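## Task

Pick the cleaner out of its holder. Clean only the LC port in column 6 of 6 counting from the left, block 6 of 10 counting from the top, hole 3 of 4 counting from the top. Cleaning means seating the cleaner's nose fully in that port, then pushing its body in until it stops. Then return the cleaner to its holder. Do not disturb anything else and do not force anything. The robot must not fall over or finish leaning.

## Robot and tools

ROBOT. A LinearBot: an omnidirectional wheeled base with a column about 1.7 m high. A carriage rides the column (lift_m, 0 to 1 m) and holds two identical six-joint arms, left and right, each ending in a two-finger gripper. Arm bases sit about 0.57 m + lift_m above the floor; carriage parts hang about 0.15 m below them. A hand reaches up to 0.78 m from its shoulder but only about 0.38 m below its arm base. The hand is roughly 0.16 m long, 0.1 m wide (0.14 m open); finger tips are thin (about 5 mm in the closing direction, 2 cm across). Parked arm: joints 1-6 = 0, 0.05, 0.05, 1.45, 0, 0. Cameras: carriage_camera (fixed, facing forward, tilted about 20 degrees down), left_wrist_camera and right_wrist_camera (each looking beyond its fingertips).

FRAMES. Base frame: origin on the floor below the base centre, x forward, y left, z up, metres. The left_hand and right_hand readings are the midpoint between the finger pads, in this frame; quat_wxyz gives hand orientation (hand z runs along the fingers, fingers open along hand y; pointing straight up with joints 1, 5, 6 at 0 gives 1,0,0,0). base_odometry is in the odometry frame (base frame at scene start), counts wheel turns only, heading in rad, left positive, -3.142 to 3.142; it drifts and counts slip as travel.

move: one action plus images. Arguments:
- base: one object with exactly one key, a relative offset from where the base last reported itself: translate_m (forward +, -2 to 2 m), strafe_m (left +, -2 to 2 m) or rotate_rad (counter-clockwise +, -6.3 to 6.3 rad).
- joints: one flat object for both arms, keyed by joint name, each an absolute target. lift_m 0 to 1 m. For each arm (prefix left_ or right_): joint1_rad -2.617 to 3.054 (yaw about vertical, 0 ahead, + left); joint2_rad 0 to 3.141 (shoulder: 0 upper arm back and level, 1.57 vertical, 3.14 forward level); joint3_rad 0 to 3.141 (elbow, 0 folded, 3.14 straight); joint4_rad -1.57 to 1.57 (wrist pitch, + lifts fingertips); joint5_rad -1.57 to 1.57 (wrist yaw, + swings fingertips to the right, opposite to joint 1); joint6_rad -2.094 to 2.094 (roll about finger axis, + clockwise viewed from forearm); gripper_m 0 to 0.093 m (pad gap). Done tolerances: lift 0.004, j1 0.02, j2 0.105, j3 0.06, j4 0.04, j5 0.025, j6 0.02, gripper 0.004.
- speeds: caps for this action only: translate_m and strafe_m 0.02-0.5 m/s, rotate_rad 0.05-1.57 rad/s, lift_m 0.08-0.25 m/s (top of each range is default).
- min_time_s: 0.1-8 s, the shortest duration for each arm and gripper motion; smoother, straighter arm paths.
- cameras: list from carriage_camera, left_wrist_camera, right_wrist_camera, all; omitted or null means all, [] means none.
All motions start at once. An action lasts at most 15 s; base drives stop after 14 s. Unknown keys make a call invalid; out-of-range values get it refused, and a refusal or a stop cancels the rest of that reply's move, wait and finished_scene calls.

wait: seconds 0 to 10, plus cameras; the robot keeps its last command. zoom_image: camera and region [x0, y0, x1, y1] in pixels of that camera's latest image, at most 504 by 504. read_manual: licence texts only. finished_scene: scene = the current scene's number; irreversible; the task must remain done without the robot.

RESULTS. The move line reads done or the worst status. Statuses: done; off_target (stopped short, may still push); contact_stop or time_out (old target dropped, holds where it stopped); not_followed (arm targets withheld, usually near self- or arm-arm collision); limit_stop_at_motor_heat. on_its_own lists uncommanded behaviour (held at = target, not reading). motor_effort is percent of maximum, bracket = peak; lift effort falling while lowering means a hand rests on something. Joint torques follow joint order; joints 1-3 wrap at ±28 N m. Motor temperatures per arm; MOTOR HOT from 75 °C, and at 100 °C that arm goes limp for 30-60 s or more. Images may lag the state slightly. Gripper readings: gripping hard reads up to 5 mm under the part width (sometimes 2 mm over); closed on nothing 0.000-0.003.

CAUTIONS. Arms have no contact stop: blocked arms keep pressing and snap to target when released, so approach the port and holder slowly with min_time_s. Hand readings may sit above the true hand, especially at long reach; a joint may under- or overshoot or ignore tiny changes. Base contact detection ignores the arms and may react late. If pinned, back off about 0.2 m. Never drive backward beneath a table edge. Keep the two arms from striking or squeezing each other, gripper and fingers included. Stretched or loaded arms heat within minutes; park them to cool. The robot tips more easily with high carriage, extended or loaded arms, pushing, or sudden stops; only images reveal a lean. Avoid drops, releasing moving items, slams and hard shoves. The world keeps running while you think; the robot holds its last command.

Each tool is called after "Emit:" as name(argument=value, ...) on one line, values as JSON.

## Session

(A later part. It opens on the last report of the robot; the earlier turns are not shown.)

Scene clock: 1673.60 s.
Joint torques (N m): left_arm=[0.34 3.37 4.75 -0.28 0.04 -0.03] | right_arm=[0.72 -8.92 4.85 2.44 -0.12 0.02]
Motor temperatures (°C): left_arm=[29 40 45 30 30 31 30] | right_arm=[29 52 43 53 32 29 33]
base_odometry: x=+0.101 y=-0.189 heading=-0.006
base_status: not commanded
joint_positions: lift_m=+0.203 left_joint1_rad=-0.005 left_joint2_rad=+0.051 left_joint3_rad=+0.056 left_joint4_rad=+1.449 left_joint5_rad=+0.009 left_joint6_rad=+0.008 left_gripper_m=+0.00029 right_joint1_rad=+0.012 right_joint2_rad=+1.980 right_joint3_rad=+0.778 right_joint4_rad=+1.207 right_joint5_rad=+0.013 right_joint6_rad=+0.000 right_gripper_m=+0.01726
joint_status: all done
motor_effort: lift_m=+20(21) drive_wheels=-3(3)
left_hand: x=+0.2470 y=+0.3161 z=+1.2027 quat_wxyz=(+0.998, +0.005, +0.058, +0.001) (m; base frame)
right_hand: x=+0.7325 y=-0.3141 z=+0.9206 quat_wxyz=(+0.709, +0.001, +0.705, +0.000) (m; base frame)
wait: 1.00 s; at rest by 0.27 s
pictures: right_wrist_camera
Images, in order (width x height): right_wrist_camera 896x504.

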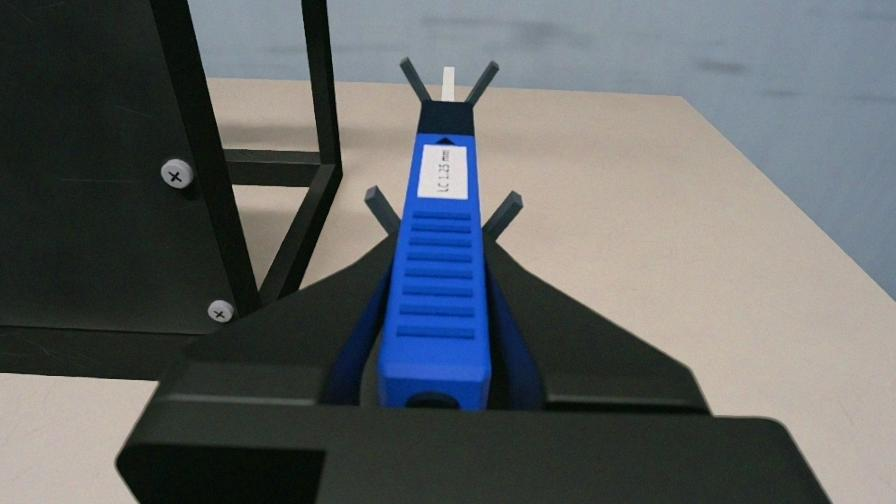

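Emit:
move(joints={"lift_m": 0.2018}, speeds={"lift_m": 0.08}, cameras=[])

Emit:
wait(seconds=1.0, cameras=["right_wrist_camera"])

Emit:
zoom_image(camera="right_wrist_camera", region=[390, 45, 510, 145])

Scene clock: 1680.90 s.
Joint torques (N m): left_arm=[0.34 3.3 4.7 -0.29 0.04 -0.02] | right_arm=[0.73 -8.91 4.85 2.44 -0.12 0.02]
Motor temperatures (°C): left_arm=[29 40 45 30 30 31 30] | right_arm=[29 52 43 52 32 29 33]
move: done
base_odometry: x=+0.101 y=-0.189 heading=-0.006
base_status: not commanded
joint_positions: lift_m=+0.202 left_joint1_rad=-0.005 left_joint2_rad=+0.051 left_joint3_rad=+0.056 left_joint4_rad=+1.449 left_joint5_rad=+0.009 left_joint6_rad=+0.008 left_gripper_m=+0.00029 right_joint1_rad=+0.012 right_joint2_rad=+1.980 right_joint3_rad=+0.778 right_joint4_rad=+1.208 right_joint5_rad=+0.013 right_joint6_rad=+0.000 right_gripper_m=+0.01726
joint_status: all done
motor_effort: lift_m=+19(20) drive_wheels=-3(3)
left_hand: x=+0.2470 y=+0.3161 z=+1.2021 quat_wxyz=(+0.998, +0.005, +0.058, +0.001) (m; base frame)
right_hand: x=+0.7325 y=-0.3141 z=+0.9202 quat_wxyz=(+0.709, +0.001, +0.705, +0.000) (m; base frame)
pictures: none
No camera images: "cameras" was empty.

Scene clock: 1681.90 s.
Joint torques (N m): left_arm=[0.29 3.37 4.71 -0.29 0.02 -0.01] | right_arm=[0.72 -8.92 4.85 2.43 -0.12 0.02]
Motor temperatures (°C): left_arm=[29 40 45 30 30 31 30] | right_arm=[29 52 43 52 32 29 33]
base_odometry: x=+0.101 y=-0.189 heading=-0.006
base_status: not commanded
joint_positions: lift_m=+0.202 left_joint1_rad=-0.005 left_joint2_rad=+0.051 left_joint3_rad=+0.056 left_joint4_rad=+1.449 left_joint5_rad=+0.009 left_joint6_rad=+0.008 left_gripper_m=+0.00029 right_joint1_rad=+0.012 right_joint2_rad=+1.980 right_joint3_rad=+0.778 right_joint4_rad=+1.208 right_joint5_rad=+0.013 right_joint6_rad=+0.000 right_gripper_m=+0.01726
joint_status: all done
motor_effort: lift_m=+19(20) drive_wheels=-3(3)
left_hand: x=+0.2470 y=+0.3161 z=+1.2021 quat_wxyz=(+0.998, +0.005, +0.058, +0.001) (m; base frame)
right_hand: x=+0.7325 y=-0.3141 z=+0.9202 quat_wxyz=(+0.709, +0.001, +0.705, +0.000) (m; base frame)
wait: 1.00 s; at rest by 0.27 s
pictures: right_wrist_camera
Images, in order (width x height): right_wrist_camera 896x504.

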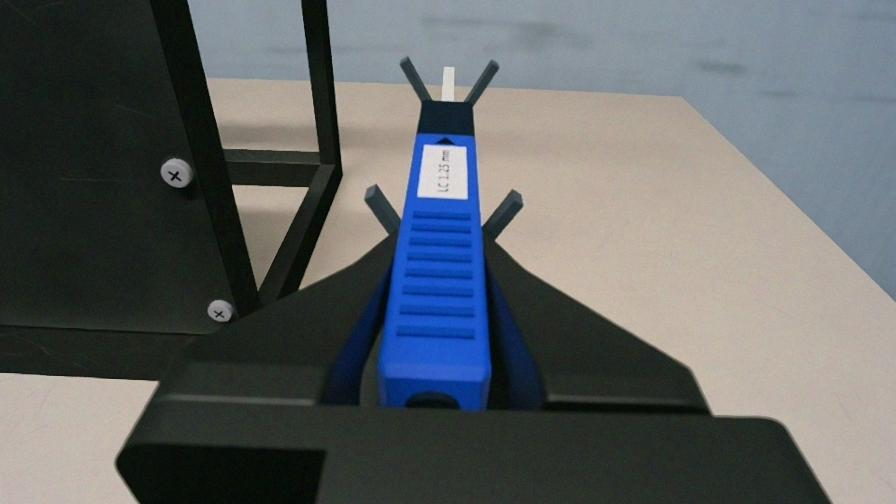

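Scaled by 4.200 from the camera's 896x504 image, which has a finer 1280x720 frame.

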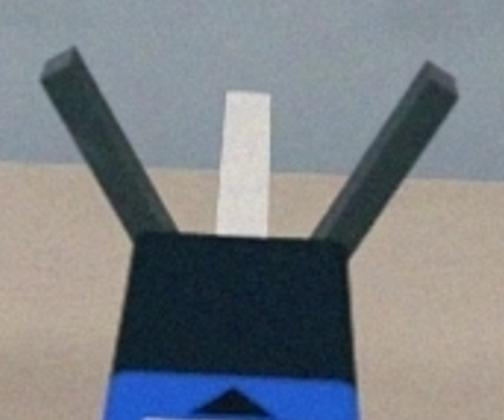

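Emit:
move(joints={"lift_m": 0.2010}, speeds={"lift_m": 0.08}, cameras=[])

Emit:
wait(seconds=0.8, cameras=[])

Scene clock: 1685.03 s.
Joint torques (N m): left_arm=[0.32 3.34 4.75 -0.29 0.02 -0.01] | right_arm=[0.73 -8.92 4.85 2.42 -0.12 0.03]
Motor temperatures (°C): left_arm=[29 40 45 30 30 31 30] | right_arm=[29 52 43 52 32 29 33]
move: done
base_odometry: x=+0.101 y=-0.189 heading=-0.006
base_status: not commanded
joint_positions: lift_m=+0.201 left_joint1_rad=-0.005 left_joint2_rad=+0.051 left_joint3_rad=+0.056 left_joint4_rad=+1.449 left_joint5_rad=+0.009 left_joint6_rad=+0.008 left_gripper_m=+0.00029 right_joint1_rad=+0.012 right_joint2_rad=+1.980 right_joint3_rad=+0.778 right_joint4_rad=+1.210 right_joint5_rad=+0.013 right_joint6_rad=+0.000 right_gripper_m=+0.01726
joint_status: all done
motor_effort: lift_m=+19(20) drive_wheels=-3(3)
left_hand: x=+0.2470 y=+0.3161 z=+1.2012 quat_wxyz=(+0.998, +0.005, +0.058, +0.001) (m; base frame)
right_hand: x=+0.7325 y=-0.3141 z=+0.9199 quat_wxyz=(+0.710, +0.001, +0.704, +0.000) (m; base frame)
pictures: none
No camera images: "cameras" was empty.

Scene clock: 1685.83 s.
Joint torques (N m): left_arm=[0.31 3.36 4.77 -0.28 0.03 -0.01] | right_arm=[0.73 -8.92 4.86 2.42 -0.13 0.02]
Motor temperatures (°C): left_arm=[29 40 45 30 30 31 30] | right_arm=[29 52 43 52 32 29 33]
base_odometry: x=+0.101 y=-0.189 heading=-0.006
base_status: not commanded
joint_positions: lift_m=+0.201 left_joint1_rad=-0.005 left_joint2_rad=+0.051 left_joint3_rad=+0.056 left_joint4_rad=+1.449 left_joint5_rad=+0.009 left_joint6_rad=+0.008 left_gripper_m=+0.00029 right_joint1_rad=+0.012 right_joint2_rad=+1.980 right_joint3_rad=+0.778 right_joint4_rad=+1.210 right_joint5_rad=+0.013 right_joint6_rad=+0.000 right_gripper_m=+0.01726
joint_status: all done
motor_effort: lift_m=+19(20) drive_wheels=-3(3)
left_hand: x=+0.2470 y=+0.3161 z=+1.2012 quat_wxyz=(+0.998, +0.005, +0.058, +0.001) (m; base frame)
right_hand: x=+0.7325 y=-0.3141 z=+0.9199 quat_wxyz=(+0.710, +0.001, +0.704, +0.000) (m; base frame)
wait: 0.80 s; at rest by 0.27 s
pictures: none
No camera images: "cameras" was empty.

Emit:
move(joints={"right_gripper_m": 0.0186}, min_time_s=1, cameras=[])

Emit:
move(joints={"right_gripper_m": 0.022}, min_time_s=2, cameras=[])

Emit:
wait(seconds=1.0, cameras=["right_wrist_camera"])

Emit:
zoom_image(camera="right_wrist_camera", region=[360, 45, 530, 245])

Scene clock: 1692.60 s.
Joint torques (N m): left_arm=[0.29 3.3 4.72 -0.29 0.04 -0.02] | right_arm=[0.75 -8.94 4.86 2.42 -0.12 0.02]
Motor temperatures (°C): left_arm=[29 40 45 30 30 31 30] | right_arm=[29 52 43 52 32 29 33]
move: done
base_odometry: x=+0.101 y=-0.189 heading=-0.006
base_status: not commanded
joint_positions: lift_m=+0.201 left_joint1_rad=-0.005 left_joint2_rad=+0.051 left_joint3_rad=+0.056 left_joint4_rad=+1.449 left_joint5_rad=+0.009 left_joint6_rad=+0.008 left_gripper_m=+0.00029 right_joint1_rad=+0.012 right_joint2_rad=+1.980 right_joint3_rad=+0.778 right_joint4_rad=+1.210 right_joint5_rad=+0.013 right_joint6_rad=+0.000 right_gripper_m=+0.01869
joint_status: all done
motor_effort: lift_m=+19(20) drive_wheels=-3(3)
left_hand: x=+0.2470 y=+0.3161 z=+1.2012 quat_wxyz=(+0.998, +0.005, +0.058, +0.001) (m; base frame)
right_hand: x=+0.7325 y=-0.3141 z=+0.9199 quat_wxyz=(+0.710, +0.001, +0.704, +0.000) (m; base frame)
pictures: none
No camera images: "cameras" was empty.

Scene clock: 1694.90 s.
Joint torques (N m): left_arm=[0.32 3.37 4.74 -0.28 0.03 -0.02] | right_arm=[0.7 -8.94 4.85 2.41 -0.12 0.02]
Motor temperatures (°C): left_arm=[29 40 45 30 30 31 30] | right_arm=[29 52 43 51 32 29 33]
move: done
base_odometry: x=+0.101 y=-0.189 heading=-0.006
base_status: not commanded
joint_positions: lift_m=+0.201 left_joint1_rad=-0.005 left_joint2_rad=+0.051 left_joint3_rad=+0.056 left_joint4_rad=+1.449 left_joint5_rad=+0.009 left_joint6_rad=+0.008 left_gripper_m=+0.00029 right_joint1_rad=+0.012 right_joint2_rad=+1.980 right_joint3_rad=+0.778 right_joint4_rad=+1.210 right_joint5_rad=+0.013 right_joint6_rad=+0.000 right_gripper_m=+0.02193
joint_status: all done
motor_effort: lift_m=+19(19) drive_wheels=-3(3)
left_hand: x=+0.2470 y=+0.3161 z=+1.2012 quat_wxyz=(+0.998, +0.005, +0.058, +0.001) (m; base frame)
right_hand: x=+0.7325 y=-0.3141 z=+0.9199 quat_wxyz=(+0.710, +0.001, +0.704, +0.000) (m; base frame)
pictures: none
No camera images: "cameras" was empty.

Scene clock: 1695.90 s.
Joint torques (N m): left_arm=[0.28 3.32 4.72 -0.29 0.04 -0.03] | right_arm=[0.73 -8.94 4.86 2.42 -0.13 0.03]
Motor temperatures (°C): left_arm=[29 40 45 30 30 31 30] | right_arm=[29 52 43 51 32 29 33]
base_odometry: x=+0.101 y=-0.189 heading=-0.006
base_status: not commanded
joint_positions: lift_m=+0.201 left_joint1_rad=-0.005 left_joint2_rad=+0.051 left_joint3_rad=+0.056 left_joint4_rad=+1.449 left_joint5_rad=+0.009 left_joint6_rad=+0.008 left_gripper_m=+0.00029 right_joint1_rad=+0.012 right_joint2_rad=+1.980 right_joint3_rad=+0.778 right_joint4_rad=+1.210 right_joint5_rad=+0.013 right_joint6_rad=+0.000 right_gripper_m=+0.02193
joint_status: all done
motor_effort: lift_m=+19(19) drive_wheels=-3(3)
left_hand: x=+0.2470 y=+0.3161 z=+1.2012 quat_wxyz=(+0.998, +0.005, +0.058, +0.001) (m; base frame)
right_hand: x=+0.7325 y=-0.3141 z=+0.9199 quat_wxyz=(+0.710, +0.001, +0.704, +0.000) (m; base frame)
wait: 1.00 s; at rest by 0.27 s
pictures: right_wrist_camera
Images, in order (width x height): right_wrist_camera 896x504.

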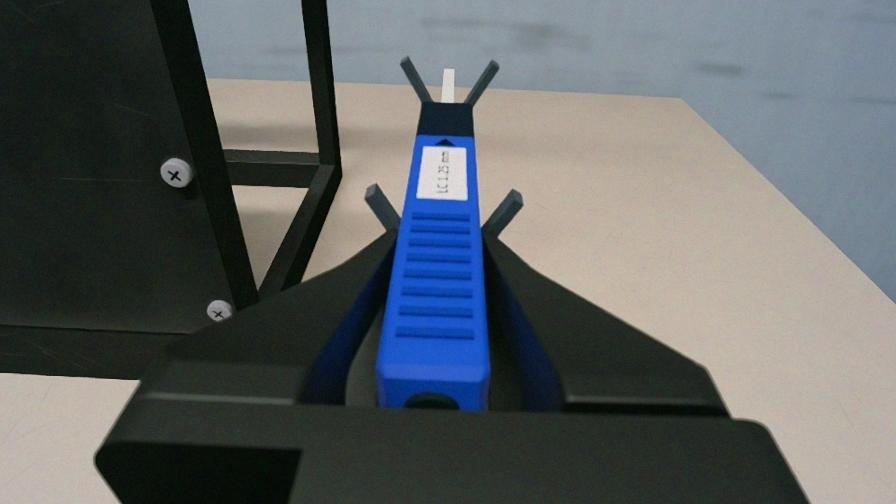

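Scaled by 2.520 from the camera's 896x504 image, which has a finer 1280x720 frame.

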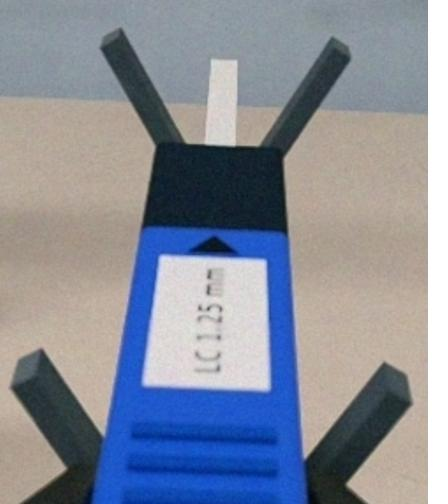

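Emit:
move(joints={"right_gripper_m": 0.06}, min_time_s=2, cameras=[])

Emit:
wait(seconds=1.0, cameras=["right_wrist_camera"])

Emit:
zoom_image(camera="right_wrist_camera", region=[360, 45, 530, 245])

Scene clock: 1705.27 s.
Joint torques (N m): left_arm=[0.28 3.33 4.7 -0.29 0.03 -0.02] | right_arm=[0.72 -8.92 4.85 2.42 -0.12 0.02]
Motor temperatures (°C): left_arm=[29 40 45 30 30 31 30] | right_arm=[29 52 43 51 32 29 33]
move: done
base_odometry: x=+0.101 y=-0.189 heading=-0.006
base_status: not commanded
joint_positions: lift_m=+0.201 left_joint1_rad=-0.005 left_joint2_rad=+0.051 left_joint3_rad=+0.056 left_joint4_rad=+1.449 left_joint5_rad=+0.009 left_joint6_rad=+0.008 left_gripper_m=+0.00029 right_joint1_rad=+0.012 right_joint2_rad=+1.980 right_joint3_rad=+0.778 right_joint4_rad=+1.210 right_joint5_rad=+0.013 right_joint6_rad=+0.000 right_gripper_m=+0.05993
joint_status: all done
motor_effort: lift_m=+19(20) drive_wheels=-3(3)
left_hand: x=+0.2470 y=+0.3161 z=+1.2012 quat_wxyz=(+0.998, +0.005, +0.058, +0.001) (m; base frame)
right_hand: x=+0.7325 y=-0.3141 z=+0.9199 quat_wxyz=(+0.710, +0.001, +0.704, +0.000) (m; base frame)
pictures: none
No camera images: "cameras" was empty.

Scene clock: 1706.27 s.
Joint torques (N m): left_arm=[0.29 3.33 4.77 -0.29 0.04 -0.02] | right_arm=[0.72 -8.94 4.85 2.41 -0.12 0.02]
Motor temperatures (°C): left_arm=[29 40 45 30 30 31 30] | right_arm=[29 52 43 51 32 29 32]
base_odometry: x=+0.101 y=-0.189 heading=-0.006
base_status: not commanded
joint_positions: lift_m=+0.201 left_joint1_rad=-0.005 left_joint2_rad=+0.051 left_joint3_rad=+0.056 left_joint4_rad=+1.449 left_joint5_rad=+0.009 left_joint6_rad=+0.008 left_gripper_m=+0.00029 right_joint1_rad=+0.012 right_joint2_rad=+1.980 right_joint3_rad=+0.778 right_joint4_rad=+1.210 right_joint5_rad=+0.013 right_joint6_rad=+0.000 right_gripper_m=+0.05993
joint_status: all done
motor_effort: lift_m=+19(20) drive_wheels=-3(3)
left_hand: x=+0.2470 y=+0.3161 z=+1.2012 quat_wxyz=(+0.998, +0.005, +0.058, +0.001) (m; base frame)
right_hand: x=+0.7325 y=-0.3141 z=+0.9199 quat_wxyz=(+0.710, +0.001, +0.704, +0.000) (m; base frame)
wait: 1.00 s; at rest by 0.27 s
pictures: right_wrist_camera
Images, in order (width x height): right_wrist_camera 896x504.

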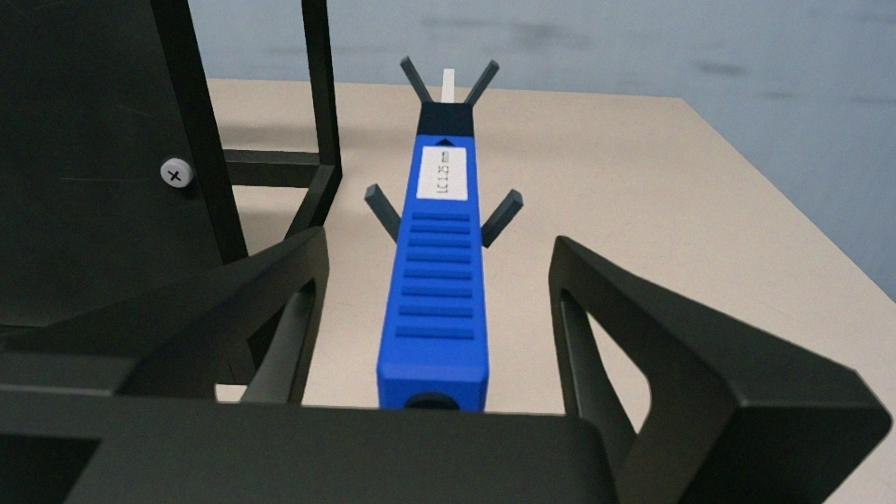

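Scaled by 2.520 from the camera's 896x504 image, which has a finer 1280x720 frame.

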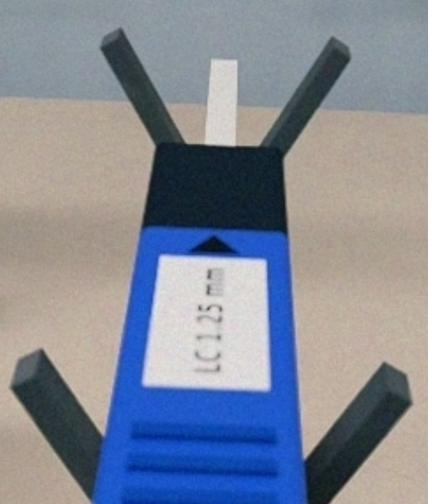

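Emit:
move(base={"translate_m": -0.15}, speeds={"translate_m": 0.06}, cameras=[])

Emit:
wait(seconds=1.0, cameras=["right_wrist_camera", "carriage_camera"])

Emit:
zoom_image(camera="right_wrist_camera", region=[380, 0, 540, 200])

Emit:
zoom_image(camera="carriage_camera", region=[490, 240, 640, 360])

Scene clock: 1712.07 s.
Joint torques (N m): left_arm=[0.32 3.29 4.77 -0.28 0.04 -0.02] | right_arm=[0.73 -8.91 4.86 2.41 -0.12 0.02]
Motor temperatures (°C): left_arm=[29 40 45 30 30 31 30] | right_arm=[29 52 43 51 32 29 32]
move: done
base_odometry: x=-0.049 y=-0.188 heading=-0.006
base_status: done
joint_positions: lift_m=+0.201 left_joint1_rad=-0.005 left_joint2_rad=+0.051 left_joint3_rad=+0.056 left_joint4_rad=+1.449 left_joint5_rad=+0.009 left_joint6_rad=+0.008 left_gripper_m=+0.00029 right_joint1_rad=+0.012 right_joint2_rad=+1.980 right_joint3_rad=+0.778 right_joint4_rad=+1.210 right_joint5_rad=+0.013 right_joint6_rad=+0.000 right_gripper_m=+0.05993
joint_status: not commanded
motor_effort: lift_m=+19(20) drive_wheels=-1(11)
left_hand: x=+0.2470 y=+0.3161 z=+1.2012 quat_wxyz=(+0.998, +0.005, +0.058, +0.001) (m; base frame)
right_hand: x=+0.7325 y=-0.3141 z=+0.9199 quat_wxyz=(+0.710, +0.001, +0.704, +0.000) (m; base frame)
pictures: none
No camera images: "cameras" was empty.

Scene clock: 1713.07 s.
Joint torques (N m): left_arm=[0.27 3.37 4.71 -0.29 0.03 -0.01] | right_arm=[0.72 -8.91 4.88 2.42 -0.12 0.02]
Motor temperatures (°C): left_arm=[29 40 45 30 30 31 30] | right_arm=[29 52 43 51 32 29 32]
base_odometry: x=-0.049 y=-0.188 heading=-0.006
base_status: done
joint_positions: lift_m=+0.201 left_joint1_rad=-0.005 left_joint2_rad=+0.051 left_joint3_rad=+0.056 left_joint4_rad=+1.449 left_joint5_rad=+0.009 left_joint6_rad=+0.008 left_gripper_m=+0.00029 right_joint1_rad=+0.012 right_joint2_rad=+1.980 right_joint3_rad=+0.778 right_joint4_rad=+1.210 right_joint5_rad=+0.013 right_joint6_rad=+0.000 right_gripper_m=+0.05993
joint_status: not commanded
motor_effort: lift_m=+19(20) drive_wheels=-1(11)
left_hand: x=+0.2470 y=+0.3161 z=+1.2012 quat_wxyz=(+0.998, +0.005, +0.058, +0.001) (m; base frame)
right_hand: x=+0.7325 y=-0.3141 z=+0.9199 quat_wxyz=(+0.710, +0.001, +0.704, +0.000) (m; base frame)
wait: 1.00 s; at rest by 0.27 s
pictures: carriage_camera, right_wrist_camera
Images, in order (width x height): carriage_camera 896x504, right_wrist_camera 896x504.

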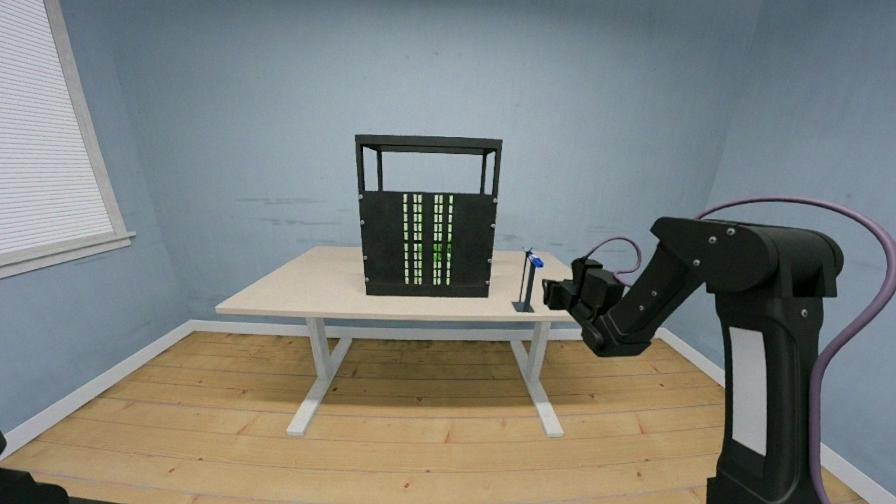

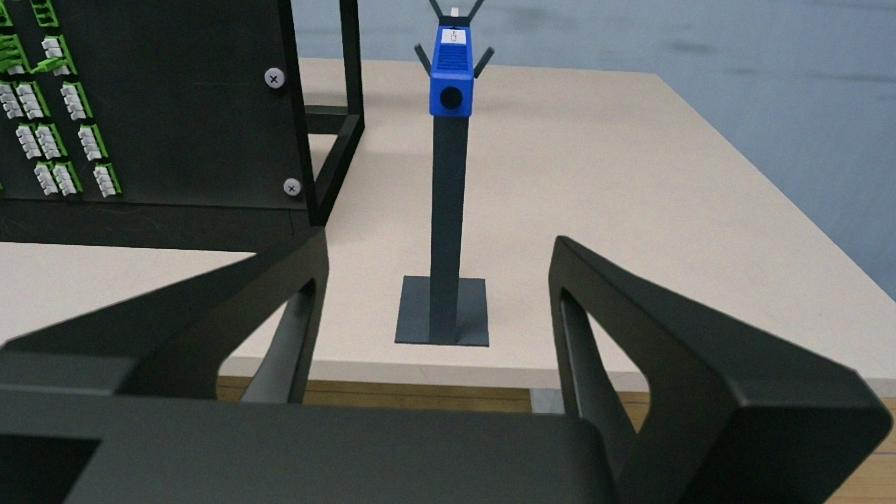

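Scaled by 2.520 from the camera's 896x504 image, which has a finer 1280x720 frame.

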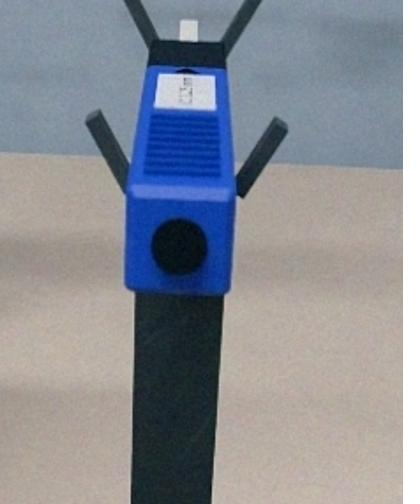

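Scaled by 3.360 from the camera's 896x504 image, which has a finer 1280x720 frame.

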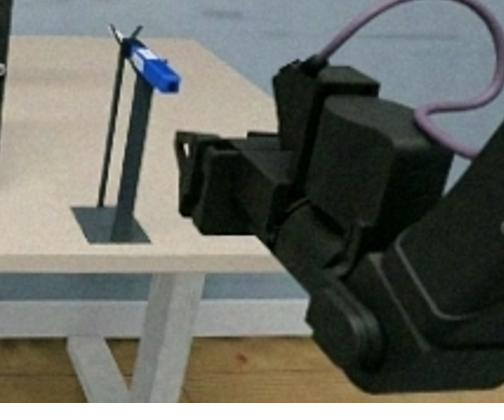

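Emit:
finished_scene(scene=2)

The scene is finished: the task was done.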